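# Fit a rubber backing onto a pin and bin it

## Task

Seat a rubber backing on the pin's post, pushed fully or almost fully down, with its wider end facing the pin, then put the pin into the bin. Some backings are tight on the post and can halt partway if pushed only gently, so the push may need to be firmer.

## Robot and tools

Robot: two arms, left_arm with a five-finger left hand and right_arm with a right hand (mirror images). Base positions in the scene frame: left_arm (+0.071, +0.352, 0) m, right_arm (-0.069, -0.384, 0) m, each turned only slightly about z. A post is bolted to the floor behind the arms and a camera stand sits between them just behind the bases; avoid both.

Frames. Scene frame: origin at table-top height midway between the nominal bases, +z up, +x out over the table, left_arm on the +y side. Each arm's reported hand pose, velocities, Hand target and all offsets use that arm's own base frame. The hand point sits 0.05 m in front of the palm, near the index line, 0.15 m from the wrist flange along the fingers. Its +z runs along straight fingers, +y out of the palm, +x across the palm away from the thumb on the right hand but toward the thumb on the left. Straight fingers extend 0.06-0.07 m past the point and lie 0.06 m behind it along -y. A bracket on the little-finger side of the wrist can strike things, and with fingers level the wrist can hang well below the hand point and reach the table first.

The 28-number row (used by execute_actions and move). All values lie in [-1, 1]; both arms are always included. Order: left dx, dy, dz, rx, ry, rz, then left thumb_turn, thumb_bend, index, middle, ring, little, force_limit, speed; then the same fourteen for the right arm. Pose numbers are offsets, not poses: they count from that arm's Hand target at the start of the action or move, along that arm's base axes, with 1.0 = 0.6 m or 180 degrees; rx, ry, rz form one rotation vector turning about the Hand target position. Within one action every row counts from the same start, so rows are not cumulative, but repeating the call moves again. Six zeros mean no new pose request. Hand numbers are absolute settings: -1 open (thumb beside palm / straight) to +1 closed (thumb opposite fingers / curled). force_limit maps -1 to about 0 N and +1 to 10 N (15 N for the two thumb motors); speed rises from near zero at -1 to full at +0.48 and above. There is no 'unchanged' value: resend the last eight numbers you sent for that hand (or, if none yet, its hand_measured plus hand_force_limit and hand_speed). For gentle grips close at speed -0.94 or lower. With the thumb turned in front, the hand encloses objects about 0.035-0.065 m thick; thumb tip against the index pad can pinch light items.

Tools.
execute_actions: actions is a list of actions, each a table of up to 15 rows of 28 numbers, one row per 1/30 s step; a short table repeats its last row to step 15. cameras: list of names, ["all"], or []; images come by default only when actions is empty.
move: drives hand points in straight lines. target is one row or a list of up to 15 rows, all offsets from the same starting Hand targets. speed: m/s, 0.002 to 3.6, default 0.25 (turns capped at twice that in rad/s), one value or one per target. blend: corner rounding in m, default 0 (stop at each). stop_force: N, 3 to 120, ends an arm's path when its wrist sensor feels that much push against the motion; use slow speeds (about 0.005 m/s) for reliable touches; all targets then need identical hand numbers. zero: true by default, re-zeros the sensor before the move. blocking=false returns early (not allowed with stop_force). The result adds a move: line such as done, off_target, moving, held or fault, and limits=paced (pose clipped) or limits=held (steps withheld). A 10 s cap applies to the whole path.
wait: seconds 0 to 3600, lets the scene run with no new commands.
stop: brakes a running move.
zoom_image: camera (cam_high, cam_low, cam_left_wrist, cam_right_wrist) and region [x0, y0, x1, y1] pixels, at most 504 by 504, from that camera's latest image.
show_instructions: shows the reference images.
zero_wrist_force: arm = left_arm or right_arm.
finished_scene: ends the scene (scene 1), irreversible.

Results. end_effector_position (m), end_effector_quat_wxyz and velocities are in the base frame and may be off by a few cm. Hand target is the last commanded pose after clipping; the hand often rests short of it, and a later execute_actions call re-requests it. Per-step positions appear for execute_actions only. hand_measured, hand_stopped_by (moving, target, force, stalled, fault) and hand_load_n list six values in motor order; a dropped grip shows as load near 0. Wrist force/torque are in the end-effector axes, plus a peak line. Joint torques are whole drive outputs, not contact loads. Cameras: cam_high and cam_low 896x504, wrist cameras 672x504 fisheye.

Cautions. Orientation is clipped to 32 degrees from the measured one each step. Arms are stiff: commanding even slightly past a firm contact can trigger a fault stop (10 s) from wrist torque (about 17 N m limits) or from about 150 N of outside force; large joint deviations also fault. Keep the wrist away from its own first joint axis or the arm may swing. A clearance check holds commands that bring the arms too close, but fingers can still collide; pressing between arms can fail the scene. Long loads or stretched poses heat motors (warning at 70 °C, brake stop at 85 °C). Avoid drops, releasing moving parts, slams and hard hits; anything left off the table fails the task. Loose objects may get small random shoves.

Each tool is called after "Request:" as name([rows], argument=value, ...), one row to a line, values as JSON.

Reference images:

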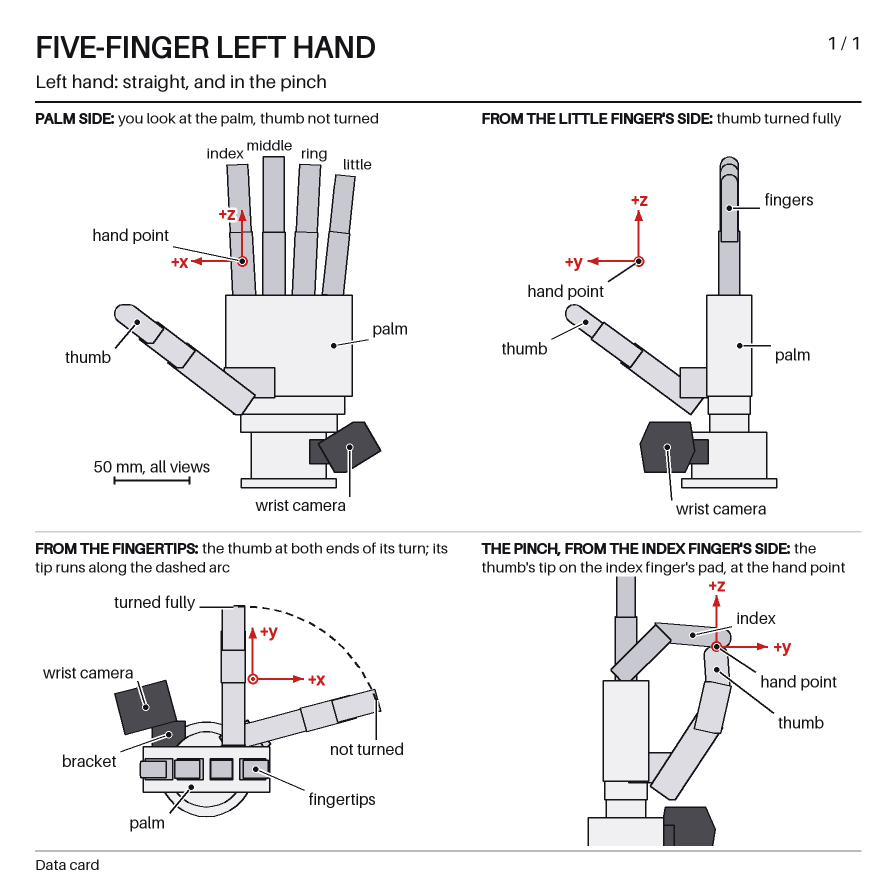

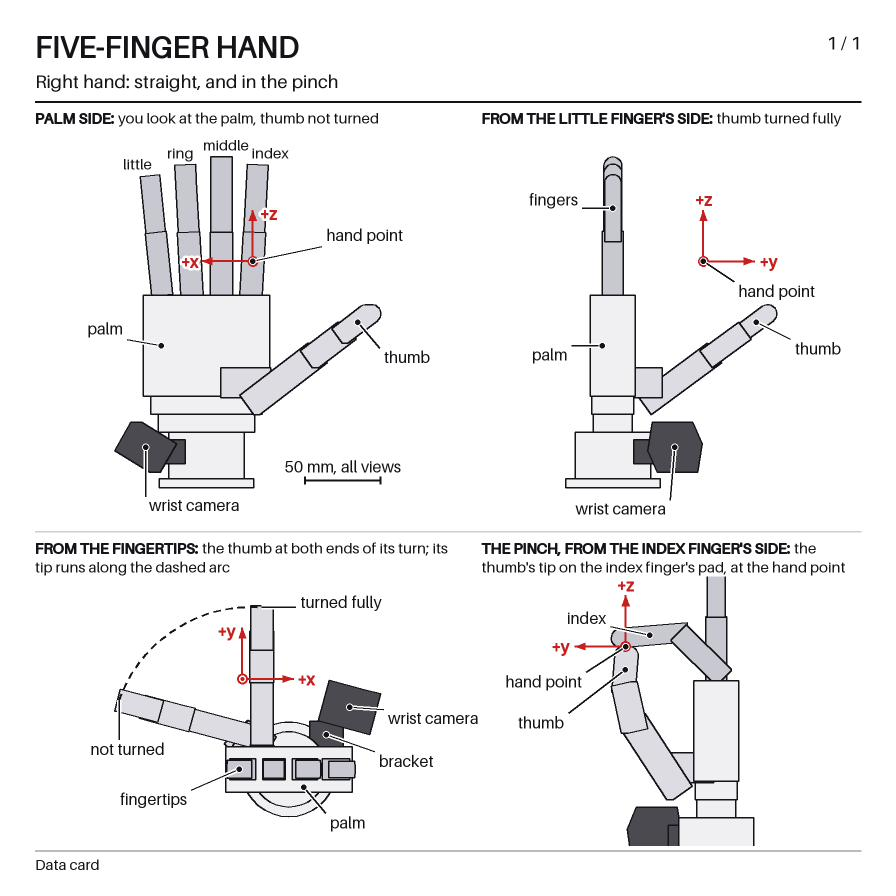

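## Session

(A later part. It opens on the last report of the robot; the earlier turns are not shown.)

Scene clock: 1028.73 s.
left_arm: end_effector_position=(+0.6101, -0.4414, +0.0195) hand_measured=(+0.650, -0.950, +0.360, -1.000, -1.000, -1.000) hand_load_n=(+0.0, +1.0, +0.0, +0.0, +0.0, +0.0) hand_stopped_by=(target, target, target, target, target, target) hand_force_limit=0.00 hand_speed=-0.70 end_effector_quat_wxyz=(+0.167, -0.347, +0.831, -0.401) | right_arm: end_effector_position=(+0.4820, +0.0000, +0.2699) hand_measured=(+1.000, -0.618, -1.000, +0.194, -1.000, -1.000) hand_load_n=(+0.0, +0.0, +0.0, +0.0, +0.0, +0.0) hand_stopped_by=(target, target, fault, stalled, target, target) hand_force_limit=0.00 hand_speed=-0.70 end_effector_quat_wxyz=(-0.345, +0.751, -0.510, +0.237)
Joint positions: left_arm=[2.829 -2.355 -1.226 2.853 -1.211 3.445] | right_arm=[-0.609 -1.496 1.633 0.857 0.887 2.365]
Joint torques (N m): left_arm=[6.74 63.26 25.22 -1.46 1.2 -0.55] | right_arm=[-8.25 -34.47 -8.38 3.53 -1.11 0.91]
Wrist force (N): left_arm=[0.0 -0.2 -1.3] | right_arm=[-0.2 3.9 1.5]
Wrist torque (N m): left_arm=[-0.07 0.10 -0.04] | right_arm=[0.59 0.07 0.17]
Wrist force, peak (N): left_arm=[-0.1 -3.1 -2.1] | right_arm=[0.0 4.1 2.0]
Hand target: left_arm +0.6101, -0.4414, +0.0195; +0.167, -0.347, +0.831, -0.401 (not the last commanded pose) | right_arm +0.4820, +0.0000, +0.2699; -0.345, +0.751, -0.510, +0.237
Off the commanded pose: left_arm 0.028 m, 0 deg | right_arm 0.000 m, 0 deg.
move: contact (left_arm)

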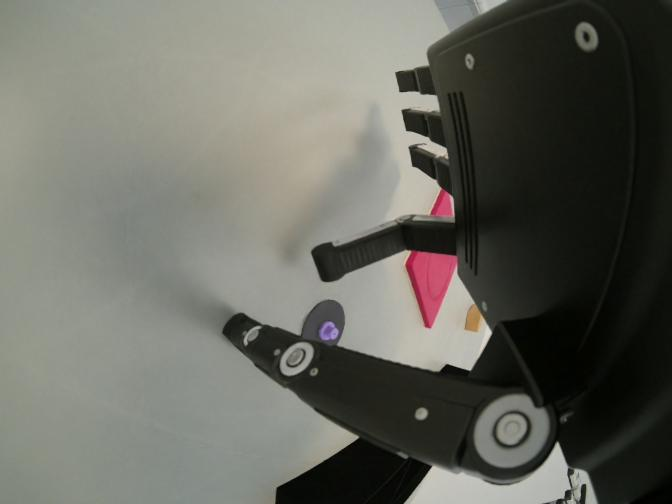

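Request:
move(target=[0,0,0.005,0,0,0,-1,-0.95,0.36,-1,-1,-1,0.0,0,0,0,0,0,0,0,1,-0.62,-1,0.1,-1,-1,0.0,-0.7], speed=0.03)

Request:
move(target=[0,0,-0.03,0,0,0,-1,-0.95,0.36,-1,-1,-1,0.0,0,0,0,0,0,0,0,1,-0.62,-1,0.1,-1,-1,0.0,-0.7], speed=0.004, stop_force=3, cameras=["cam_left_wrist"])

Scene clock: 1031.00 s.
left_arm: end_effector_position=(+0.6101, -0.4414, +0.0225) hand_measured=(-1.000, -0.950, +0.360, -1.000, -1.000, -1.000) hand_load_n=(+0.0, +0.0, +0.0, +0.0, +0.0, +0.0) hand_stopped_by=(target, target, target, target, target, target) hand_force_limit=0.00 hand_speed=0.00 end_effector_quat_wxyz=(+0.167, -0.347, +0.831, -0.401) | right_arm: end_effector_position=(+0.4820, +0.0000, +0.2699) hand_measured=(+1.000, -0.618, -1.000, +0.194, -1.000, -1.000) hand_load_n=(+0.0, +0.0, +0.0, +0.0, +0.0, +0.0) hand_stopped_by=(target, target, fault, stalled, target, target) hand_force_limit=0.00 hand_speed=-0.70 end_effector_quat_wxyz=(-0.345, +0.751, -0.510, +0.237)
Joint positions: left_arm=[2.829 -2.352 -1.223 2.847 -1.211 3.445] | right_arm=[-0.609 -1.496 1.633 0.857 0.887 2.365]
Joint torques (N m): left_arm=[7.22 64.01 24.51 -1.89 1.24 -0.76] | right_arm=[-7.49 -33.13 -8.49 3.61 -1.28 0.89]
Wrist force (N): left_arm=[-0.2 0.2 0.5] | right_arm=[0.0 3.5 1.9]
Wrist torque (N m): left_arm=[-0.04 0.14 -0.04] | right_arm=[0.51 0.03 0.18]
Wrist force, peak (N): left_arm=[0.1 -0.2 -1.5] | right_arm=[-0.2 4.0 1.9]
Hand target: left_arm +0.6101, -0.4414, +0.0225; +0.167, -0.347, +0.831, -0.401 | right_arm +0.4820, +0.0000, +0.2699; -0.345, +0.751, -0.510, +0.237
Off the commanded pose: left_arm 0.000 m, 0 deg | right_arm 0.000 m, 0 deg.
move: done

Scene clock: 1036.17 s.
left_arm: end_effector_position=(+0.6101, -0.4414, +0.0073) hand_measured=(-1.000, -0.950, +0.360, -1.000, -1.000, -1.000) hand_load_n=(+0.0, +0.0, -2.5, +0.0, +0.0, +0.0) hand_stopped_by=(target, target, target, target, target, target) hand_force_limit=0.00 hand_speed=0.00 end_effector_quat_wxyz=(+0.167, -0.347, +0.831, -0.401) | right_arm: end_effector_position=(+0.4820, +0.0000, +0.2699) hand_measured=(+1.000, -0.618, -1.000, +0.194, -1.000, -1.000) hand_load_n=(+0.0, +0.0, -0.5, +0.0, +0.0, -0.5) hand_stopped_by=(target, target, fault, stalled, target, target) hand_force_limit=0.00 hand_speed=-0.70 end_effector_quat_wxyz=(-0.345, +0.751, -0.510, +0.237)
Joint positions: left_arm=[2.829 -2.368 -1.236 2.876 -1.211 3.445] | right_arm=[-0.609 -1.496 1.633 0.857 0.887 2.365]
Joint torques (N m): left_arm=[6.06 62.3 24.66 -1.43 -0.64 -0.02] | right_arm=[-8.71 -33.89 -10.18 3.7 -1.17 0.82]
Wrist force (N): left_arm=[1.3 -1.3 -1.4] | right_arm=[-0.4 3.8 2.1]
Wrist torque (N m): left_arm=[-0.09 0.06 -0.01] | right_arm=[0.54 0.09 0.17]
Wrist force, peak (N): left_arm=[2.5 -3.4 -1.7] | right_arm=[-0.2 4.2 2.2]
Hand target: left_arm +0.6101, -0.4414, +0.0073; +0.167, -0.347, +0.831, -0.401 (not the last commanded pose) | right_arm +0.4820, +0.0000, +0.2699; -0.345, +0.751, -0.510, +0.237
Off the commanded pose: left_arm 0.003 m, 0 deg | right_arm 0.000 m, 0 deg.
move: contact (left_arm)

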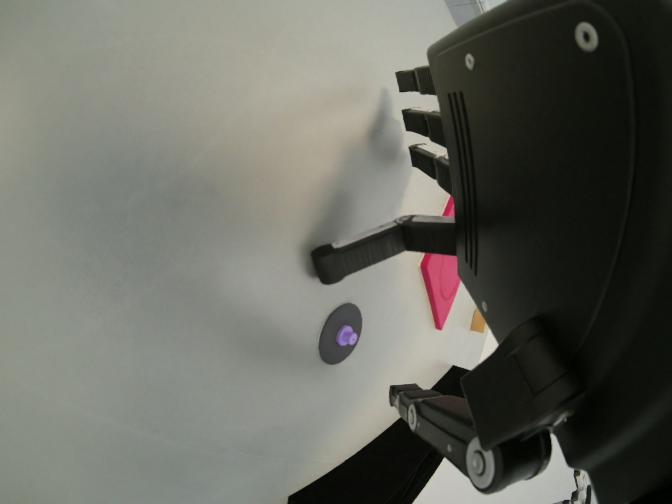

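Request:
move(target=[0,0,0.02,0,0,0,-1,-0.95,0.9,-1,-1,-1,0.0,0,0,0,0,0,0,0,1,-0.62,-1,0.1,-1,-1,0.0,-0.7], speed=0.03)

Request:
move(target=[0,0,0,0,0,0,0.65,-0.46,0.9,-1,-1,-1,0.0,0,0,0,0,0,0,0,1,-0.62,-1,0.1,-1,-1,0.0,-0.7], speed=0.03)

Request:
move(target=[0,0,-0.03,0,0,0,0.65,-0.46,0.9,-1,-1,-1,0.0,0,0,0,0,0,0,0,1,-0.62,-1,0.1,-1,-1,0.0,-0.7], speed=0.005, stop_force=3, cameras=["cam_left_wrist"])

Scene clock: 1038.90 s.
left_arm: end_effector_position=(+0.6101, -0.4414, +0.0192) hand_measured=(-1.000, -0.950, +0.900, -1.000, -1.000, -1.000) hand_load_n=(+0.0, +0.0, +0.0, +0.0, +0.0, +0.0) hand_stopped_by=(target, target, target, target, target, target) hand_force_limit=0.00 hand_speed=0.00 end_effector_quat_wxyz=(+0.167, -0.347, +0.831, -0.401) | right_arm: end_effector_position=(+0.4820, +0.0000, +0.2699) hand_measured=(+1.000, -0.618, -1.000, +0.194, -1.000, -1.000) hand_load_n=(+0.5, +0.0, +0.0, +0.0, +0.0, +0.0) hand_stopped_by=(target, target, fault, stalled, target, target) hand_force_limit=0.00 hand_speed=-0.70 end_effector_quat_wxyz=(-0.345, +0.751, -0.510, +0.237)
Joint positions: left_arm=[2.829 -2.355 -1.226 2.854 -1.211 3.445] | right_arm=[-0.609 -1.496 1.633 0.857 0.887 2.365]
Joint torques (N m): left_arm=[6.31 64.11 25.46 -2.73 -0.56 -0.83] | right_arm=[-8.11 -34.41 -8.36 3.66 -1.36 1]
Wrist force (N): left_arm=[-0.3 0.4 0.4] | right_arm=[-0.2 4.0 1.8]
Wrist torque (N m): left_arm=[0.00 0.17 -0.05] | right_arm=[0.59 0.05 0.18]
Wrist force, peak (N): left_arm=[1.3 -1.2 -1.6] | right_arm=[-0.1 4.1 2.0]
Hand target: left_arm +0.6101, -0.4414, +0.0193; +0.167, -0.347, +0.831, -0.401 | right_arm +0.4820, +0.0000, +0.2699; -0.345, +0.751, -0.510, +0.237
Off the commanded pose: left_arm 0.000 m, 0 deg | right_arm 0.000 m, 0 deg.
move: done

Scene clock: 1040.03 s.
left_arm: end_effector_position=(+0.6101, -0.4414, +0.0193) hand_measured=(+0.650, -0.460, +0.900, -1.000, -1.000, -1.000) hand_load_n=(+0.0, +0.0, +0.0, +0.0, +0.0, -0.5) hand_stopped_by=(target, target, target, target, target, target) hand_force_limit=0.00 hand_speed=0.00 end_effector_quat_wxyz=(+0.167, -0.347, +0.831, -0.401) | right_arm: end_effector_position=(+0.4820, +0.0000, +0.2699) hand_measured=(+1.000, -0.618, -1.000, +0.194, -1.000, -1.000) hand_load_n=(+0.0, +0.0, +0.0, +0.0, +0.0, +0.0) hand_stopped_by=(target, target, fault, stalled, target, target) hand_force_limit=0.00 hand_speed=-0.70 end_effector_quat_wxyz=(-0.345, +0.751, -0.510, +0.237)
Joint positions: left_arm=[2.829 -2.355 -1.226 2.853 -1.211 3.445] | right_arm=[-0.609 -1.496 1.633 0.857 0.887 2.365]
Joint torques (N m): left_arm=[6.27 63.68 24.36 -2.3 -0.27 -0.68] | right_arm=[-7.96 -33.53 -8.79 3.42 -1.29 1.04]
Wrist force (N): left_arm=[-0.4 0.2 0.6] | right_arm=[-0.2 4.0 1.7]
Wrist torque (N m): left_arm=[-0.03 0.20 -0.06] | right_arm=[0.59 0.06 0.18]
Wrist force, peak (N): left_arm=[-0.6 0.3 0.8] | right_arm=[-0.1 4.0 2.0]
Hand target: left_arm +0.6101, -0.4414, +0.0193; +0.167, -0.347, +0.831, -0.401 | right_arm +0.4820, +0.0000, +0.2699; -0.345, +0.751, -0.510, +0.237
Off the commanded pose: left_arm 0.000 m, 0 deg | right_arm 0.000 m, 0 deg.
move: done

Scene clock: 1042.13 s.
left_arm: end_effector_position=(+0.6101, -0.4414, +0.0151) hand_measured=(+0.650, -0.460, +0.900, -1.000, -1.000, -1.000) hand_load_n=(-0.5, +0.0, +0.0, +0.0, +0.0, +0.0) hand_stopped_by=(target, target, target, target, target, target) hand_force_limit=0.00 hand_speed=0.00 end_effector_quat_wxyz=(+0.167, -0.347, +0.831, -0.401) | right_arm: end_effector_position=(+0.4820, +0.0000, +0.2699) hand_measured=(+1.000, -0.618, -1.000, +0.194, -1.000, -1.000) hand_load_n=(+0.0, +0.0, +0.0, +0.0, +0.0, +0.0) hand_stopped_by=(target, target, fault, stalled, target, target) hand_force_limit=0.00 hand_speed=-0.70 end_effector_quat_wxyz=(-0.345, +0.751, -0.510, +0.237)
Joint positions: left_arm=[2.829 -2.359 -1.23 2.862 -1.211 3.445] | right_arm=[-0.609 -1.496 1.633 0.857 0.887 2.365]
Joint torques (N m): left_arm=[6.13 60.9 24.59 -1.58 -0.05 -0.58] | right_arm=[-8.22 -33.43 -8.07 3.53 -1.23 0.97]
Wrist force (N): left_arm=[-0.4 -1.6 -2.2] | right_arm=[0.0 3.9 1.8]
Wrist torque (N m): left_arm=[-0.13 0.14 -0.03] | right_arm=[0.57 0.03 0.19]
Wrist force, peak (N): left_arm=[-0.5 -2.6 -3.6] | right_arm=[0.0 4.2 1.8]
Hand target: left_arm +0.6101, -0.4414, +0.0151; +0.167, -0.347, +0.831, -0.401 (not the last commanded pose) | right_arm +0.4820, +0.0000, +0.2699; -0.345, +0.751, -0.510, +0.237
Off the commanded pose: left_arm 0.014 m, 0 deg | right_arm 0.000 m, 0 deg.
move: contact (left_arm)

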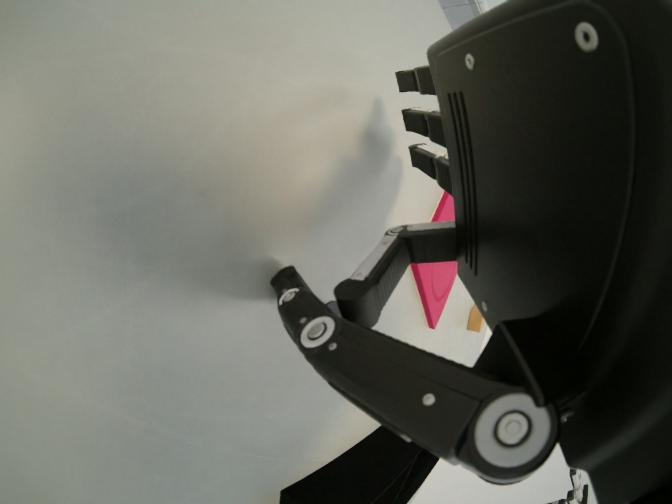

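Request:
move(target=[0,0,0.07,0,0,0,0.65,-0.5,0.36,0.45,0.45,0.45,0.0,0,0,0,0,0,0,0,1,-0.62,-1,0.1,-1,-1,0.0,-0.7], speed=0.06)

Request:
move(target=[0,0,0,0.0687,0.0687,0,0.65,-0.5,0.36,0.45,0.45,0.45,0.0,0,0,0,0,0,0,0,1,-0.62,-1,0.1,-1,-1,0.0,-0.7], speed=0.15, cameras=["cam_left_wrist","cam_high"])

Scene clock: 1048.57 s.
left_arm: end_effector_position=(+0.6101, -0.4414, +0.0570) hand_measured=(+0.650, -0.500, +0.360, +0.450, +0.450, +0.450) hand_load_n=(+0.0, +0.0, +0.0, +0.5, +0.0, +0.0) hand_stopped_by=(target, target, target, target, target, target) hand_force_limit=0.00 hand_speed=0.00 end_effector_quat_wxyz=(+0.167, -0.347, +0.831, -0.401) | right_arm: end_effector_position=(+0.4820, +0.0000, +0.2699) hand_measured=(+1.000, -0.618, -1.000, +0.194, -1.000, -1.000) hand_load_n=(+0.0, +0.5, +0.0, +0.0, +0.0, +0.0) hand_stopped_by=(target, target, fault, stalled, target, target) hand_force_limit=0.00 hand_speed=-0.70 end_effector_quat_wxyz=(-0.345, +0.751, -0.510, +0.237)
Joint positions: left_arm=[2.829 -2.318 -1.189 2.779 -1.211 3.445] | right_arm=[-0.609 -1.496 1.633 0.857 0.887 2.365]
Joint torques (N m): left_arm=[0.87 63.59 25.44 -2.79 -0.29 0.48] | right_arm=[-7.57 -32.84 -9.06 3.51 -1.19 0.95]
Wrist force (N): left_arm=[-0.4 0.5 0.6] | right_arm=[-0.2 3.6 2.0]
Wrist torque (N m): left_arm=[0.03 0.20 -0.07] | right_arm=[0.51 0.05 0.17]
Wrist force, peak (N): left_arm=[-0.5 -1.5 -2.5] | right_arm=[-0.3 4.3 1.7]
Hand target: left_arm +0.6101, -0.4414, +0.0571; +0.167, -0.347, +0.831, -0.401 | right_arm +0.4820, +0.0000, +0.2699; -0.345, +0.751, -0.510, +0.237
Off the commanded pose: left_arm 0.000 m, 0 deg | right_arm 0.000 m, 0 deg.
move: done

Scene clock: 1050.23 s.
left_arm: end_effector_position=(+0.6101, -0.4413, +0.0571) hand_measured=(+0.650, -0.500, +0.360, +0.450, +0.450, +0.450) hand_load_n=(+0.0, +0.0, +0.5, +0.0, +0.0, +0.0) hand_stopped_by=(target, target, target, target, target, target) hand_force_limit=0.00 hand_speed=0.00 end_effector_quat_wxyz=(+0.113, -0.368, +0.882, -0.270) | right_arm: end_effector_position=(+0.4820, +0.0000, +0.2699) hand_measured=(+1.000, -0.618, -1.000, +0.194, -1.000, -1.000) hand_load_n=(+0.0, +0.0, -0.5, +0.0, +0.0, +0.0) hand_stopped_by=(target, target, fault, stalled, target, target) hand_force_limit=0.00 hand_speed=-0.70 end_effector_quat_wxyz=(-0.345, +0.751, -0.510, +0.237)
Joint positions: left_arm=[2.781 -2.548 -0.72 2.251 -1.342 3.496] | right_arm=[-0.609 -1.496 1.633 0.857 0.887 2.365]
Joint torques (N m): left_arm=[-6.05 51.34 26.39 -3.49 -1.11 1.94] | right_arm=[-7.36 -32.87 -7.99 3.67 -1.31 0.9]
Wrist force (N): left_arm=[0.0 -0.3 1.1] | right_arm=[0.0 3.9 1.9]
Wrist torque (N m): left_arm=[-0.13 0.19 0.01] | right_arm=[0.57 0.03 0.19]
Wrist force, peak (N): left_arm=[-0.2 -0.1 1.2] | right_arm=[0.0 4.1 1.9]
Hand target: left_arm +0.6101, -0.4414, +0.0571; +0.113, -0.368, +0.882, -0.270 | right_arm +0.4820, +0.0000, +0.2699; -0.345, +0.751, -0.510, +0.237
Off the commanded pose: left_arm 0.000 m, 0 deg | right_arm 0.000 m, 0 deg.
move: done
Images, in order (width x height): cam_high 896x504, cam_left_wrist 672x504.

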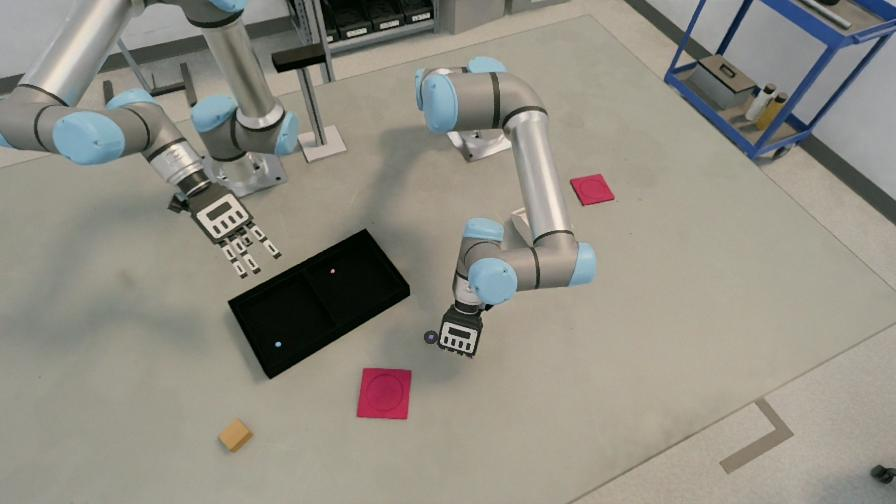

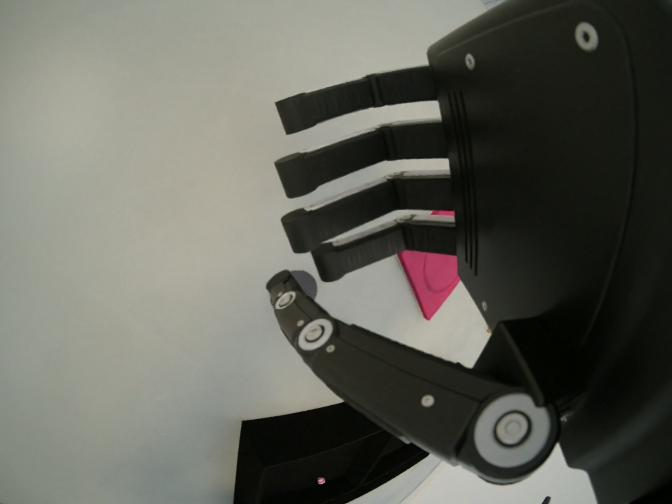

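Request:
move(target=[0,0,-0.03,0,0,0,-1,-0.95,0.36,0.45,0.45,0.45,0.0,0,0,0,0,0,0,0,1,-0.62,-1,0.1,-1,-1,0.0,-0.7], speed=0.06)

Request:
move(target=[0,0,-0.06,0,0,0,-1,-0.95,0.36,0.45,0.45,0.45,0.0,0,0,0,0,0,0,0,1,-0.62,-1,0.1,-1,-1,0.0,-0.7], speed=0.005, stop_force=3, cameras=["cam_left_wrist"])

Scene clock: 1052.37 s.
left_arm: end_effector_position=(+0.6101, -0.4414, +0.0391) hand_measured=(-1.000, -0.950, +0.360, +0.450, +0.450, +0.450) hand_load_n=(+0.0, +0.0, +0.0, +0.0, +0.0, +0.0) hand_stopped_by=(target, target, target, target, target, target) hand_force_limit=0.00 hand_speed=0.00 end_effector_quat_wxyz=(+0.113, -0.368, +0.882, -0.270) | right_arm: end_effector_position=(+0.4820, +0.0000, +0.2699) hand_measured=(+1.000, -0.618, -1.000, +0.194, -1.000, -1.000) hand_load_n=(+0.0, +0.0, +0.0, +0.0, +0.0, +0.0) hand_stopped_by=(target, target, fault, stalled, target, target) hand_force_limit=0.00 hand_speed=-0.70 end_effector_quat_wxyz=(-0.345, +0.751, -0.510, +0.237)
Joint positions: left_arm=[2.781 -2.558 -0.749 2.288 -1.342 3.496] | right_arm=[-0.609 -1.496 1.633 0.857 0.887 2.365]
Joint torques (N m): left_arm=[-4.92 52.37 10.66 1.21 -0.04 -1.66] | right_arm=[-7.51 -32.94 -9.62 3.38 -1.07 0.98]
Wrist force (N): left_arm=[-0.3 -0.1 1.0] | right_arm=[-0.1 3.8 1.4]
Wrist torque (N m): left_arm=[-0.07 0.22 0.00] | right_arm=[0.58 0.06 0.18]
Wrist force, peak (N): left_arm=[-0.2 -0.1 1.4] | right_arm=[-0.2 4.2 1.8]
Hand target: left_arm +0.6101, -0.4414, +0.0391; +0.113, -0.368, +0.882, -0.270 | right_arm +0.4820, +0.0000, +0.2699; -0.345, +0.751, -0.510, +0.237
Off the commanded pose: left_arm 0.000 m, 0 deg | right_arm 0.000 m, 0 deg.
move: done

Scene clock: 1060.60 s.
left_arm: end_effector_position=(+0.6101, -0.4414, +0.0045) hand_measured=(-1.000, -0.950, +0.360, +0.450, +0.450, +0.450) hand_load_n=(+0.0, +0.0, -2.0, +0.0, +0.0, +0.0) hand_stopped_by=(target, target, target, target, target, target) hand_force_limit=0.00 hand_speed=0.00 end_effector_quat_wxyz=(+0.113, -0.368, +0.882, -0.270) | right_arm: end_effector_position=(+0.4820, +0.0000, +0.2699) hand_measured=(+1.000, -0.618, -1.000, +0.194, -1.000, -1.000) hand_load_n=(+0.0, +0.0, -0.5, +0.0, +0.0, +0.0) hand_stopped_by=(target, target, fault, stalled, target, target) hand_force_limit=0.00 hand_speed=-0.70 end_effector_quat_wxyz=(-0.345, +0.751, -0.510, +0.237)
Joint positions: left_arm=[2.781 -2.581 -0.794 2.357 -1.342 3.496] | right_arm=[-0.609 -1.496 1.633 0.857 0.887 2.365]
Joint torques (N m): left_arm=[-0.05 69.1 25.21 -3.64 0.55 -1.64] | right_arm=[-8.18 -33.18 -9.63 3.34 -1.22 0.83]
Wrist force (N): left_arm=[1.0 -2.8 -0.7] | right_arm=[0.0 3.7 1.8]
Wrist torque (N m): left_arm=[-0.15 0.09 0.06] | right_arm=[0.54 0.02 0.18]
Wrist force, peak (N): left_arm=[0.9 -5.7 -1.1] | right_arm=[-0.2 4.3 2.0]
Hand target: left_arm +0.6101, -0.4414, +0.0045; +0.113, -0.368, +0.882, -0.270 (not the last commanded pose) | right_arm +0.4820, +0.0000, +0.2699; -0.345, +0.751, -0.510, +0.237
Off the commanded pose: left_arm 0.001 m, 0 deg | right_arm 0.000 m, 0 deg.
move: contact (left_arm)

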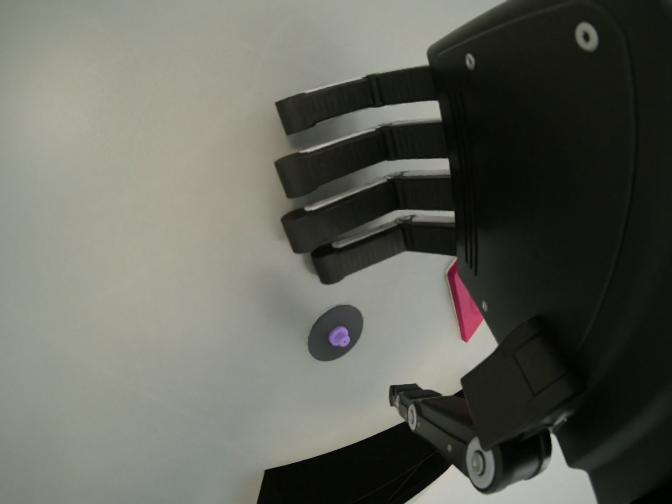

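Request:
move(target=[0,0,0.03,0,0,0,-1,-0.95,0.9,0.45,0.45,0.45,0.0,0,0,0,0,0,0,0,1,-0.62,-1,0.1,-1,-1,0.0,-0.7], speed=0.05)

Request:
move(target=[0,0,0,0,0,0,0.65,-0.46,0.9,0.45,0.45,0.45,0.0,0,0,0,0,0,0,0,1,-0.62,-1,0.1,-1,-1,0.0,-0.7], speed=0.03)

Request:
move(target=[0,0,-0.03,0,0,0,0.65,-0.46,0.9,0.45,0.45,0.45,0.0,0,0,0,0,0,0,0,1,-0.62,-1,0.1,-1,-1,0.0,-0.7], speed=0.005, stop_force=3, cameras=["cam_left_wrist"])

Scene clock: 1062.90 s.
left_arm: end_effector_position=(+0.6101, -0.4414, +0.0225) hand_measured=(-1.000, -0.950, +0.900, +0.450, +0.450, +0.450) hand_load_n=(+0.0, +0.0, +0.0, +0.0, +0.0, +0.0) hand_stopped_by=(target, target, target, target, target, target) hand_force_limit=0.00 hand_speed=0.00 end_effector_quat_wxyz=(+0.113, -0.368, +0.882, -0.270) | right_arm: end_effector_position=(+0.4820, +0.0000, +0.2699) hand_measured=(+1.000, -0.618, -1.000, +0.194, -1.000, -1.000) hand_load_n=(+0.0, +0.0, +0.0, +0.0, -0.5, +0.0) hand_stopped_by=(target, target, fault, stalled, target, target) hand_force_limit=0.00 hand_speed=-0.70 end_effector_quat_wxyz=(-0.345, +0.751, -0.510, +0.237)
Joint positions: left_arm=[2.781 -2.568 -0.772 2.322 -1.342 3.496] | right_arm=[-0.609 -1.496 1.633 0.857 0.887 2.365]
Joint torques (N m): left_arm=[0.51 70.61 26.18 -3.56 0.38 -0.74] | right_arm=[-7.82 -33.09 -8.76 3.61 -0.88 0.7]
Wrist force (N): left_arm=[-0.3 0.1 1.1] | right_arm=[0.0 3.6 1.9]
Wrist torque (N m): left_arm=[-0.03 0.22 0.00] | right_arm=[0.52 0.03 0.17]
Wrist force, peak (N): left_arm=[1.0 -3.2 -0.8] | right_arm=[-0.1 4.3 1.7]
Hand target: left_arm +0.6101, -0.4414, +0.0225; +0.113, -0.368, +0.882, -0.270 | right_arm +0.4820, +0.0000, +0.2699; -0.345, +0.751, -0.510, +0.237
Off the commanded pose: left_arm 0.000 m, 0 deg | right_arm 0.000 m, 0 deg.
move: done

Scene clock: 1064.03 s.
left_arm: end_effector_position=(+0.6101, -0.4414, +0.0225) hand_measured=(+0.650, -0.460, +0.900, +0.450, +0.450, +0.450) hand_load_n=(+0.0, +0.0, +0.0, +0.0, +0.0, +0.0) hand_stopped_by=(target, target, target, target, target, target) hand_force_limit=0.00 hand_speed=0.00 end_effector_quat_wxyz=(+0.113, -0.368, +0.882, -0.270) | right_arm: end_effector_position=(+0.4820, +0.0000, +0.2699) hand_measured=(+1.000, -0.618, -1.000, +0.194, -1.000, -1.000) hand_load_n=(+0.0, +0.0, +0.0, +0.0, +0.0, +0.0) hand_stopped_by=(target, target, fault, stalled, target, target) hand_force_limit=0.00 hand_speed=-0.70 end_effector_quat_wxyz=(-0.345, +0.751, -0.510, +0.237)
Joint positions: left_arm=[2.781 -2.568 -0.772 2.322 -1.342 3.496] | right_arm=[-0.609 -1.496 1.633 0.857 0.887 2.365]
Joint torques (N m): left_arm=[1.25 70.18 25.68 -3.27 -0.44 1.57] | right_arm=[-7.51 -32.82 -9.21 3.47 -1.08 1.02]
Wrist force (N): left_arm=[-0.1 0.1 1.0] | right_arm=[-0.4 4.0 1.9]
Wrist torque (N m): left_arm=[-0.03 0.18 0.01] | right_arm=[0.58 0.08 0.17]
Wrist force, peak (N): left_arm=[-0.2 0.2 1.2] | right_arm=[0.2 4.2 1.7]
Hand target: left_arm +0.6101, -0.4414, +0.0225; +0.113, -0.368, +0.882, -0.270 | right_arm +0.4820, +0.0000, +0.2699; -0.345, +0.751, -0.510, +0.237
Off the commanded pose: left_arm 0.000 m, 0 deg | right_arm 0.000 m, 0 deg.
move: done

Scene clock: 1068.47 s.
left_arm: end_effector_position=(+0.6101, -0.4414, +0.0069) hand_measured=(+0.650, -0.460, +0.900, +0.450, +0.450, +0.450) hand_load_n=(+0.0, +0.0, +0.0, +0.0, +0.5, +0.0) hand_stopped_by=(target, target, target, target, target, target) hand_force_limit=0.00 hand_speed=0.00 end_effector_quat_wxyz=(+0.113, -0.368, +0.882, -0.270) | right_arm: end_effector_position=(+0.4820, +0.0000, +0.2699) hand_measured=(+1.000, -0.618, -1.000, +0.194, -1.000, -1.000) hand_load_n=(+0.0, +0.0, +0.0, +0.0, +0.0, +0.0) hand_stopped_by=(target, target, fault, stalled, target, target) hand_force_limit=0.00 hand_speed=-0.70 end_effector_quat_wxyz=(-0.345, +0.751, -0.510, +0.237)
Joint positions: left_arm=[2.781 -2.579 -0.791 2.352 -1.342 3.496] | right_arm=[-0.609 -1.496 1.633 0.857 0.887 2.365]
Joint torques (N m): left_arm=[0.55 68.35 24.99 -3.1 -0.89 1.42] | right_arm=[-6.61 -34.36 -8.65 3.61 -0.9 0.85]
Wrist force (N): left_arm=[0.1 -1.8 -2.1] | right_arm=[-0.2 3.9 1.9]
Wrist torque (N m): left_arm=[-0.11 0.12 0.03] | right_arm=[0.57 0.05 0.19]
Wrist force, peak (N): left_arm=[0.4 -2.6 -3.1] | right_arm=[-0.2 4.2 1.9]
Hand target: left_arm +0.6101, -0.4414, +0.0069; +0.113, -0.368, +0.882, -0.270 (not the last commanded pose) | right_arm +0.4820, +0.0000, +0.2699; -0.345, +0.751, -0.510, +0.237
Off the commanded pose: left_arm 0.002 m, 0 deg | right_arm 0.000 m, 0 deg.
move: contact (left_arm)

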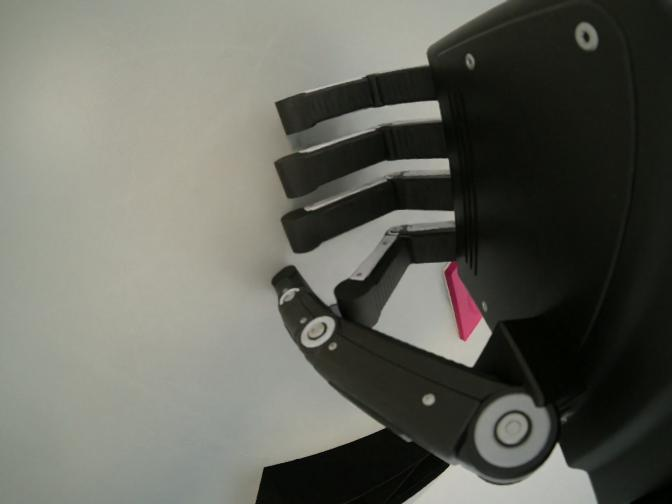

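Request:
move(target=[0,0,0.005,0,0,0,-1,-0.95,0.36,0.45,0.45,0.45,0.0,0,0,0,0,0,0,0,1,-0.62,-1,0.1,-1,-1,0.0,-0.7], speed=0.05, cameras=["cam_left_wrist"])

Request:
zoom_image(camera="cam_left_wrist", region=[290, 270, 390, 370])

Scene clock: 1072.80 s.
left_arm: end_effector_position=(+0.6101, -0.4414, +0.0099) hand_measured=(-1.000, -0.950, +0.360, +0.450, +0.450, +0.450) hand_load_n=(+0.0, +0.0, +0.0, +0.0, +0.0, +0.0) hand_stopped_by=(target, target, target, target, target, target) hand_force_limit=0.00 hand_speed=0.00 end_effector_quat_wxyz=(+0.113, -0.368, +0.882, -0.270) | right_arm: end_effector_position=(+0.4820, +0.0000, +0.2699) hand_measured=(+1.000, -0.618, -1.000, +0.194, -1.000, -1.000) hand_load_n=(+0.0, +0.0, -0.5, +0.0, +0.0, +0.0) hand_stopped_by=(target, target, fault, stalled, target, target) hand_force_limit=0.00 hand_speed=-0.70 end_effector_quat_wxyz=(-0.345, +0.751, -0.510, +0.237)
Joint positions: left_arm=[2.781 -2.577 -0.788 2.347 -1.342 3.496] | right_arm=[-0.609 -1.496 1.633 0.857 0.887 2.365]
Joint torques (N m): left_arm=[0.1 69.75 26.33 -3.3 -0.8 1.42] | right_arm=[-8.73 -33.21 -8.65 3.42 -0.87 0.85]
Wrist force (N): left_arm=[-0.2 0.0 1.2] | right_arm=[-0.1 3.6 1.8]
Wrist torque (N m): left_arm=[-0.06 0.20 0.01] | right_arm=[0.52 0.04 0.18]
Wrist force, peak (N): left_arm=[0.2 -1.9 -2.2] | right_arm=[-0.2 4.1 1.8]
Hand target: left_arm +0.6101, -0.4414, +0.0099; +0.113, -0.368, +0.882, -0.270 | right_arm +0.4820, +0.0000, +0.2699; -0.345, +0.751, -0.510, +0.237
Off the commanded pose: left_arm 0.000 m, 0 deg | right_arm 0.000 m, 0 deg.
move: done

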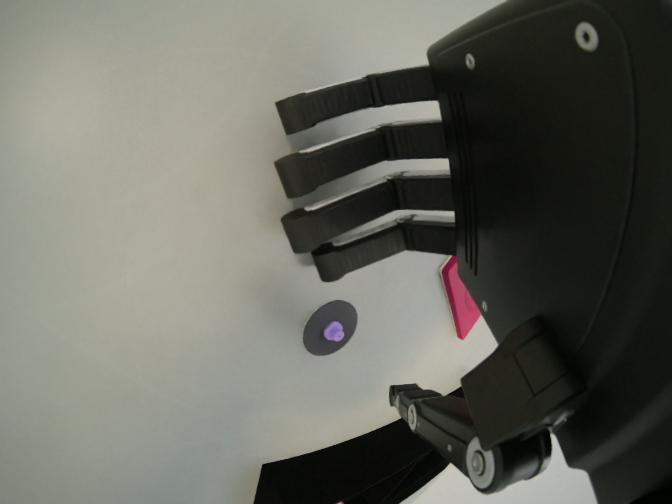

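Scaled by 5.040 from the camera's image (finer frame: 960x720).

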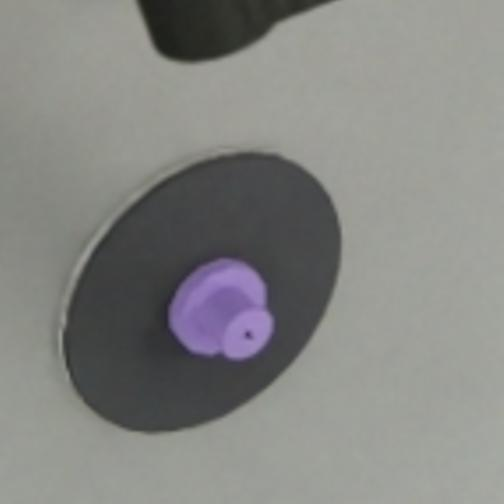

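Request:
move([
  [0,0,0.045,0,0,0,-1,-0.95,0.36,0.45,0.45,0.45,0.0,0,0,0,0,0,0,0,1,-0.62,-1,0.1,-1,-1,0.0,-0.7],
  [-0.0448,-0.0448,0.045,0,0,0,0.65,-0.6,0.30,0.45,0.45,0.45,0.0,0,0,0,0,0,0,0,1,-0.62,-1,0.1,-1,-1,0.0,-0.7],
], speed=0.08, cameras=["cam_left_wrist"])

Request:
zoom_image(camera="cam_left_wrist", region=[220, 180, 380, 300])

Scene clock: 1082.27 s.
left_arm: end_effector_position=(+0.5832, -0.4682, +0.0369) hand_measured=(+0.650, -0.600, +0.300, +0.450, +0.450, +0.450) hand_load_n=(+0.0, +0.0, +0.0, +0.0, +0.0, +0.0) hand_stopped_by=(target, target, target, target, target, target) hand_force_limit=0.00 hand_speed=0.00 end_effector_quat_wxyz=(+0.113, -0.368, +0.882, -0.270) | right_arm: end_effector_position=(+0.4820, +0.0000, +0.2699) hand_measured=(+1.000, -0.618, -1.000, +0.194, -1.000, -1.000) hand_load_n=(+0.0, +0.0, +0.0, +0.0, +0.0, +0.0) hand_stopped_by=(target, target, fault, stalled, target, target) hand_force_limit=0.00 hand_speed=-0.70 end_effector_quat_wxyz=(-0.345, +0.751, -0.510, +0.237)
Joint positions: left_arm=[2.728 -2.532 -0.802 2.325 -1.37 3.449] | right_arm=[-0.609 -1.496 1.633 0.857 0.887 2.365]
Joint torques (N m): left_arm=[-4.72 69.23 12.07 1.26 -0.92 -2.25] | right_arm=[-8.02 -33.36 -9.39 3.45 -1 0.89]
Wrist force (N): left_arm=[-0.1 -0.2 0.9] | right_arm=[-0.2 4.0 1.8]
Wrist torque (N m): left_arm=[-0.06 0.17 0.19] | right_arm=[0.59 0.06 0.18]
Wrist force, peak (N): left_arm=[-0.1 0.7 1.6] | right_arm=[-0.4 4.3 1.9]
Hand target: left_arm +0.5832, -0.4682, +0.0369; +0.113, -0.368, +0.882, -0.270 | right_arm +0.4820, +0.0000, +0.2699; -0.345, +0.751, -0.510, +0.237
Off the commanded pose: left_arm 0.000 m, 0 deg | right_arm 0.000 m, 0 deg.
move: done

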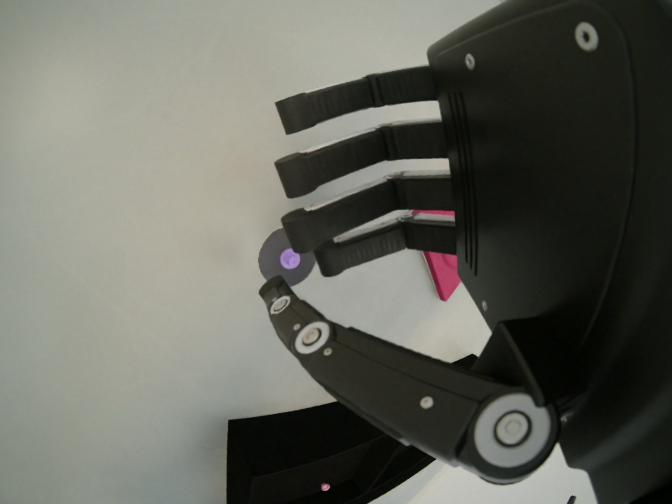

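Scaled by 3.150 from the camera's image (finer frame: 960x720).

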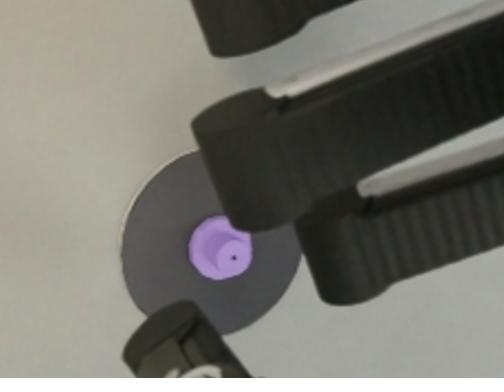

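Request:
move(target=[0,0,-0.0245,0,0,0,0.65,-0.6,0.30,0.45,0.45,0.45,0.0,0,0,0,0,0,0,0,1,-0.62,-1,0.1,-1,-1,0.0,-0.7], speed=0.05, cameras=["cam_left_wrist"])

Request:
zoom_image(camera="cam_left_wrist", region=[220, 180, 380, 300])

Scene clock: 1087.23 s.
left_arm: end_effector_position=(+0.5832, -0.4682, +0.0223) hand_measured=(+0.650, -0.600, +0.300, +0.450, +0.450, +0.450) hand_load_n=(+0.0, +0.0, +0.0, +0.5, +0.0, +0.0) hand_stopped_by=(target, target, target, target, target, target) hand_force_limit=0.00 hand_speed=0.00 end_effector_quat_wxyz=(+0.113, -0.368, +0.882, -0.270) | right_arm: end_effector_position=(+0.4820, +0.0000, +0.2699) hand_measured=(+1.000, -0.618, -1.000, +0.194, -1.000, -1.000) hand_load_n=(+0.0, +0.5, +0.0, +0.0, +0.0, +0.0) hand_stopped_by=(target, target, fault, stalled, target, target) hand_force_limit=0.00 hand_speed=-0.70 end_effector_quat_wxyz=(-0.345, +0.751, -0.510, +0.237)
Joint positions: left_arm=[2.728 -2.541 -0.821 2.355 -1.37 3.449] | right_arm=[-0.609 -1.496 1.633 0.857 0.887 2.365]
Joint torques (N m): left_arm=[-4.99 51.47 11.41 1.31 -0.67 -1.19] | right_arm=[-7.89 -31.78 -9.53 3.57 -0.98 0.92]
Wrist force (N): left_arm=[0.2 0.3 1.2] | right_arm=[-0.1 3.7 1.5]
Wrist torque (N m): left_arm=[-0.01 0.15 0.19] | right_arm=[0.55 0.05 0.18]
Wrist force, peak (N): left_arm=[0.0 0.4 1.5] | right_arm=[-0.1 4.3 2.0]
Hand target: left_arm +0.5832, -0.4682, +0.0222; +0.113, -0.368, +0.882, -0.270 | right_arm +0.4820, +0.0000, +0.2699; -0.345, +0.751, -0.510, +0.237
Off the commanded pose: left_arm 0.000 m, 0 deg | right_arm 0.000 m, 0 deg.
move: done

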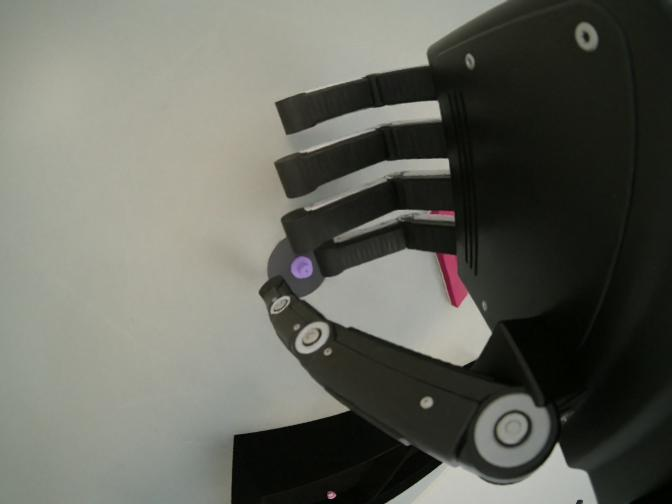

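Scaled by 3.150 from the camera's image (finer frame: 960x720).

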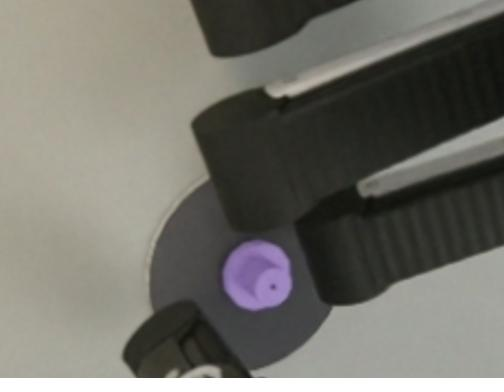

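Request:
move(target=[-0.00495,0.00212,-0.005,0,0,0,0.65,-0.6,0.30,0.45,0.45,0.45,0.0,0,0,0,0,0,0,0,1,-0.62,-1,0.1,-1,-1,0.0,-0.7], speed=0.03, cameras=["cam_left_wrist"])

Request:
zoom_image(camera="cam_left_wrist", region=[220, 180, 380, 300])

Scene clock: 1091.90 s.
left_arm: end_effector_position=(+0.5803, -0.4670, +0.0192) hand_measured=(+0.650, -0.600, +0.300, +0.450, +0.450, +0.450) hand_load_n=(+0.0, +0.0, +0.0, +0.0, +0.0, +0.0) hand_stopped_by=(target, target, target, target, target, target) hand_force_limit=0.00 hand_speed=0.00 end_effector_quat_wxyz=(+0.113, -0.368, +0.882, -0.270) | right_arm: end_effector_position=(+0.4820, +0.0000, +0.2699) hand_measured=(+1.000, -0.618, -1.000, +0.194, -1.000, -1.000) hand_load_n=(+0.0, +0.0, +0.0, +0.0, -0.5, -0.5) hand_stopped_by=(target, target, fault, stalled, target, target) hand_force_limit=0.00 hand_speed=-0.70 end_effector_quat_wxyz=(-0.345, +0.751, -0.510, +0.237)
Joint positions: left_arm=[2.727 -2.534 -0.844 2.37 -1.37 3.449] | right_arm=[-0.609 -1.496 1.633 0.857 0.887 2.365]
Joint torques (N m): left_arm=[-4.77 70.7 9.76 1.26 -1.22 -1.84] | right_arm=[-8.73 -32.9 -9.97 3.48 -0.92 0.89]
Wrist force (N): left_arm=[0.1 0.1 1.1] | right_arm=[-0.1 3.8 1.7]
Wrist torque (N m): left_arm=[-0.02 0.16 0.19] | right_arm=[0.57 0.05 0.18]
Wrist force, peak (N): left_arm=[0.0 0.0 1.4] | right_arm=[-0.1 4.3 1.8]
Hand target: left_arm +0.5803, -0.4670, +0.0192; +0.113, -0.368, +0.882, -0.270 | right_arm +0.4820, +0.0000, +0.2699; -0.345, +0.751, -0.510, +0.237
Off the commanded pose: left_arm 0.000 m, 0 deg | right_arm 0.000 m, 0 deg.
move: done

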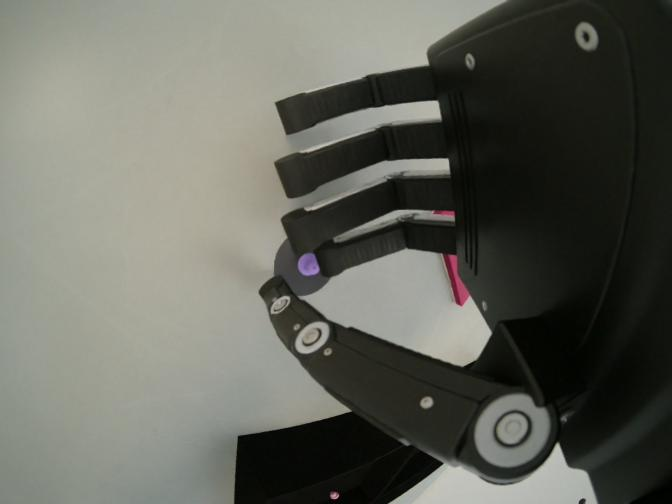

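Scaled by 3.150 from the camera's image (finer frame: 960x720).

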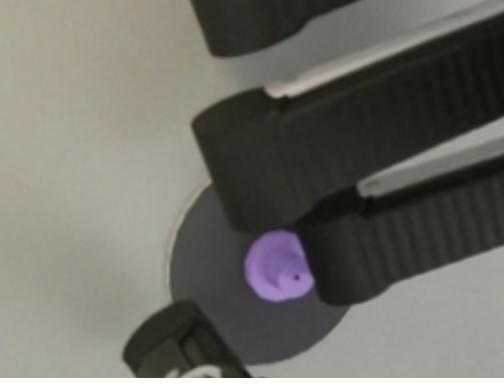

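Request:
move(target=[0.00177,-0.00177,-0.0107,0,0,0,0.65,-0.6,0.30,0.45,0.45,0.45,0.0,0,0,0,0,0,0,0,1,-0.62,-1,0.1,-1,-1,0.0,-0.7], speed=0.006, stop_force=3, cameras=["cam_left_wrist"])

Request:
zoom_image(camera="cam_left_wrist", region=[220, 180, 380, 300])

Scene clock: 1095.87 s.
left_arm: end_effector_position=(+0.5813, -0.4680, +0.0128) hand_measured=(+0.650, -0.600, +0.300, +0.450, +0.450, +0.450) hand_load_n=(+0.0, +0.0, +0.0, +0.0, +0.0, +0.0) hand_stopped_by=(target, target, target, target, target, target) hand_force_limit=0.00 hand_speed=0.00 end_effector_quat_wxyz=(+0.113, -0.368, +0.882, -0.270) | right_arm: end_effector_position=(+0.4820, +0.0000, +0.2699) hand_measured=(+1.000, -0.618, -1.000, +0.194, -1.000, -1.000) hand_load_n=(+0.0, +0.0, +0.0, +0.0, +0.0, +0.0) hand_stopped_by=(target, target, fault, stalled, target, target) hand_force_limit=0.00 hand_speed=-0.70 end_effector_quat_wxyz=(-0.345, +0.751, -0.510, +0.237)
Joint positions: left_arm=[2.727 -2.543 -0.843 2.378 -1.371 3.449] | right_arm=[-0.609 -1.496 1.633 0.857 0.887 2.365]
Joint torques (N m): left_arm=[-5.65 51.23 26.37 1.34 -1.02 -2.09] | right_arm=[-7.38 -32.89 -10.04 3.69 -0.8 0.78]
Wrist force (N): left_arm=[0.1 0.2 1.2] | right_arm=[-0.1 4.4 1.7]
Wrist torque (N m): left_arm=[-0.03 0.16 0.19] | right_arm=[0.65 0.04 0.20]
Wrist force, peak (N): left_arm=[0.1 0.1 1.4] | right_arm=[0.1 4.2 2.3]
Hand target: left_arm +0.5813, -0.4680, +0.0128; +0.113, -0.368, +0.882, -0.270 | right_arm +0.4820, +0.0000, +0.2699; -0.345, +0.751, -0.510, +0.237
Off the commanded pose: left_arm 0.000 m, 0 deg | right_arm 0.000 m, 0 deg.
move: done

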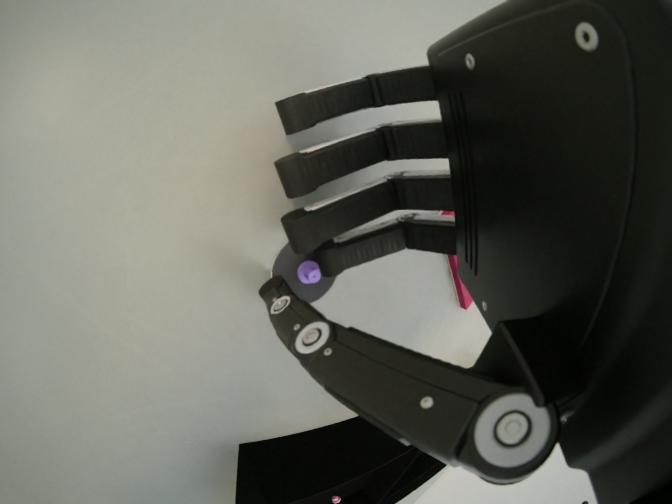

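Scaled by 3.150 from the camera's image (finer frame: 960x720).

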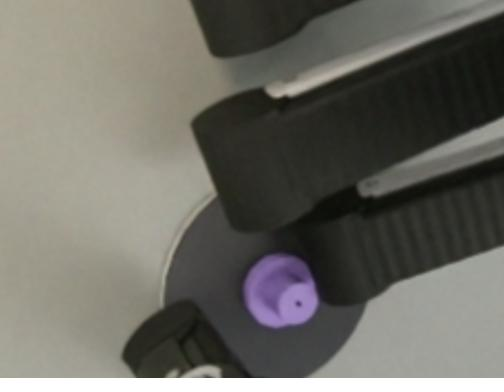

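Request:
move(target=[-0.00342,-0.00105,0,0,0,0,0.65,-0.55,0.30,0.45,0.45,0.45,0.0,-0.7,0,0,0,0,0,0,1,-0.62,-1,0.1,-1,-1,0.0,-0.7], speed=0.006, stop_force=3, cameras=["cam_left_wrist"])

Request:
zoom_image(camera="cam_left_wrist", region=[220, 180, 380, 300])

Scene clock: 1098.93 s.
left_arm: end_effector_position=(+0.5793, -0.4687, +0.0128) hand_measured=(+0.650, -0.550, +0.300, +0.450, +0.450, +0.450) hand_load_n=(+0.0, +0.0, +0.0, +0.0, +0.0, +0.0) hand_stopped_by=(target, target, target, target, target, target) hand_force_limit=0.00 hand_speed=-0.70 end_effector_quat_wxyz=(+0.113, -0.368, +0.882, -0.270) | right_arm: end_effector_position=(+0.4820, +0.0000, +0.2699) hand_measured=(+1.000, -0.618, -1.000, +0.194, -1.000, -1.000) hand_load_n=(+0.0, +0.0, +0.0, +0.0, -0.5, +0.0) hand_stopped_by=(target, target, fault, stalled, target, target) hand_force_limit=0.00 hand_speed=-0.70 end_effector_quat_wxyz=(-0.345, +0.751, -0.510, +0.237)
Joint positions: left_arm=[2.724 -2.539 -0.851 2.382 -1.372 3.447] | right_arm=[-0.609 -1.496 1.633 0.857 0.887 2.365]
Joint torques (N m): left_arm=[-6.34 69.21 10.77 1.29 -1.09 -2.23] | right_arm=[-7.13 -33.31 -9.73 3.35 -1 0.96]
Wrist force (N): left_arm=[0.0 0.1 1.2] | right_arm=[-0.1 3.9 2.0]
Wrist torque (N m): left_arm=[-0.03 0.17 0.18] | right_arm=[0.57 0.04 0.18]
Wrist force, peak (N): left_arm=[0.2 0.3 1.4] | right_arm=[-0.2 4.2 1.8]
Hand target: left_arm +0.5793, -0.4687, +0.0128; +0.113, -0.368, +0.882, -0.270 | right_arm +0.4820, +0.0000, +0.2699; -0.345, +0.751, -0.510, +0.237
Off the commanded pose: left_arm 0.000 m, 0 deg | right_arm 0.000 m, 0 deg.
move: done

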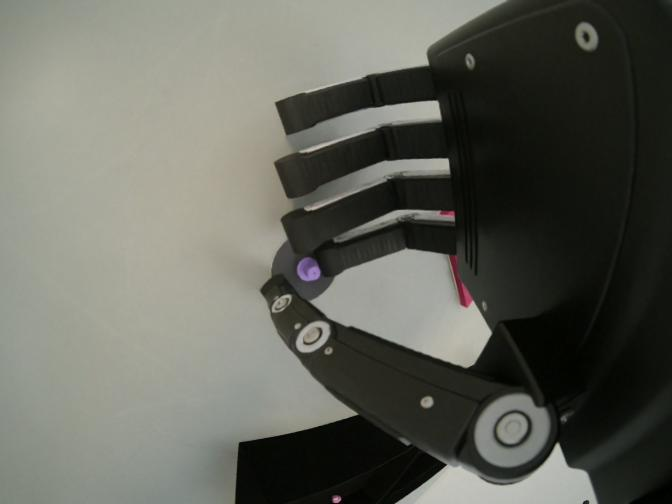

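Scaled by 3.150 from the camera's image (finer frame: 960x720).

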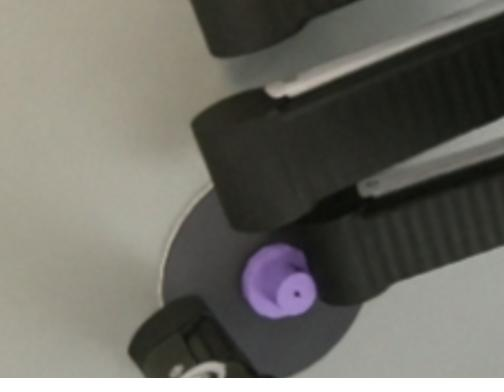

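Request:
move(target=[0,0,0,0,0,0,0.65,-0.45,0.30,0.45,0.45,0.45,-0.6,-0.9,0,0,0,0,0,0,1,-0.62,-1,0.1,-1,-1,0.0,-0.7], cameras=["cam_left_wrist"])

Request:
zoom_image(camera="cam_left_wrist", region=[220, 180, 380, 300])

Scene clock: 1101.07 s.
left_arm: end_effector_position=(+0.5793, -0.4687, +0.0128) hand_measured=(+0.650, -0.450, +0.300, +0.450, +0.450, +0.450) hand_load_n=(+0.5, +0.0, +0.5, +0.5, +0.0, +0.0) hand_stopped_by=(target, target, target, target, target, target) hand_force_limit=-0.60 hand_speed=-0.90 end_effector_quat_wxyz=(+0.113, -0.368, +0.882, -0.270) | right_arm: end_effector_position=(+0.4820, +0.0000, +0.2699) hand_measured=(+1.000, -0.618, -1.000, +0.194, -1.000, -1.000) hand_load_n=(+0.0, +0.0, +0.0, +0.0, +0.0, +0.0) hand_stopped_by=(target, target, fault, stalled, target, target) hand_force_limit=0.00 hand_speed=-0.70 end_effector_quat_wxyz=(-0.345, +0.751, -0.510, +0.237)
Joint positions: left_arm=[2.724 -2.539 -0.851 2.382 -1.372 3.447] | right_arm=[-0.609 -1.496 1.633 0.857 0.887 2.365]
Joint torques (N m): left_arm=[-4.96 70.06 10.99 1.31 -1.12 -2.25] | right_arm=[-7.07 -32.78 -9.2 3.33 -1.1 0.8]
Wrist force (N): left_arm=[0.1 0.2 1.1] | right_arm=[0.0 3.9 1.8]
Wrist torque (N m): left_arm=[-0.02 0.16 0.19] | right_arm=[0.57 0.03 0.20]
Wrist force, peak (N): left_arm=[-0.1 0.2 1.3] | right_arm=[-0.3 4.3 2.0]
Hand target: left_arm +0.5793, -0.4687, +0.0128; +0.113, -0.368, +0.882, -0.270 | right_arm +0.4820, +0.0000, +0.2699; -0.345, +0.751, -0.510, +0.237
Off the commanded pose: left_arm 0.000 m, 0 deg | right_arm 0.000 m, 0 deg.
move: done

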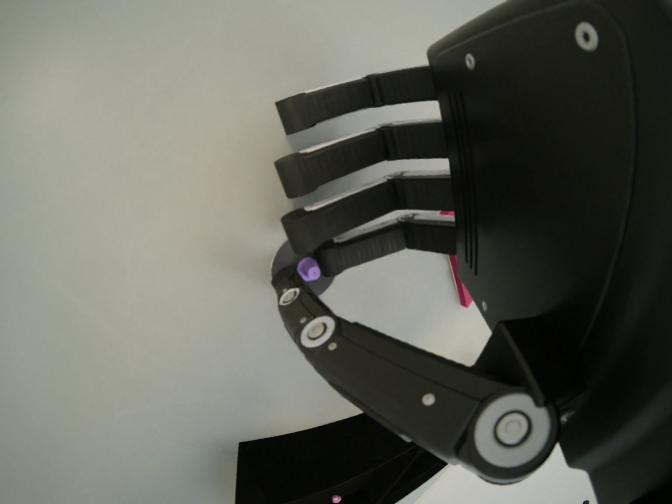

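Scaled by 3.150 from the camera's image (finer frame: 960x720).

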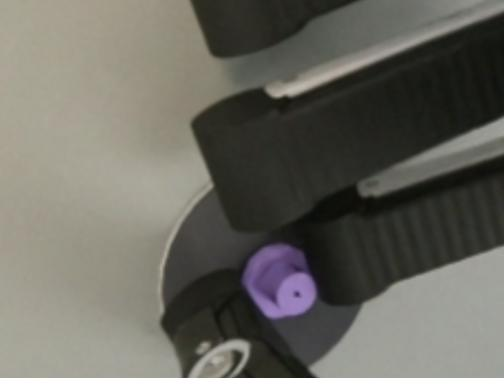

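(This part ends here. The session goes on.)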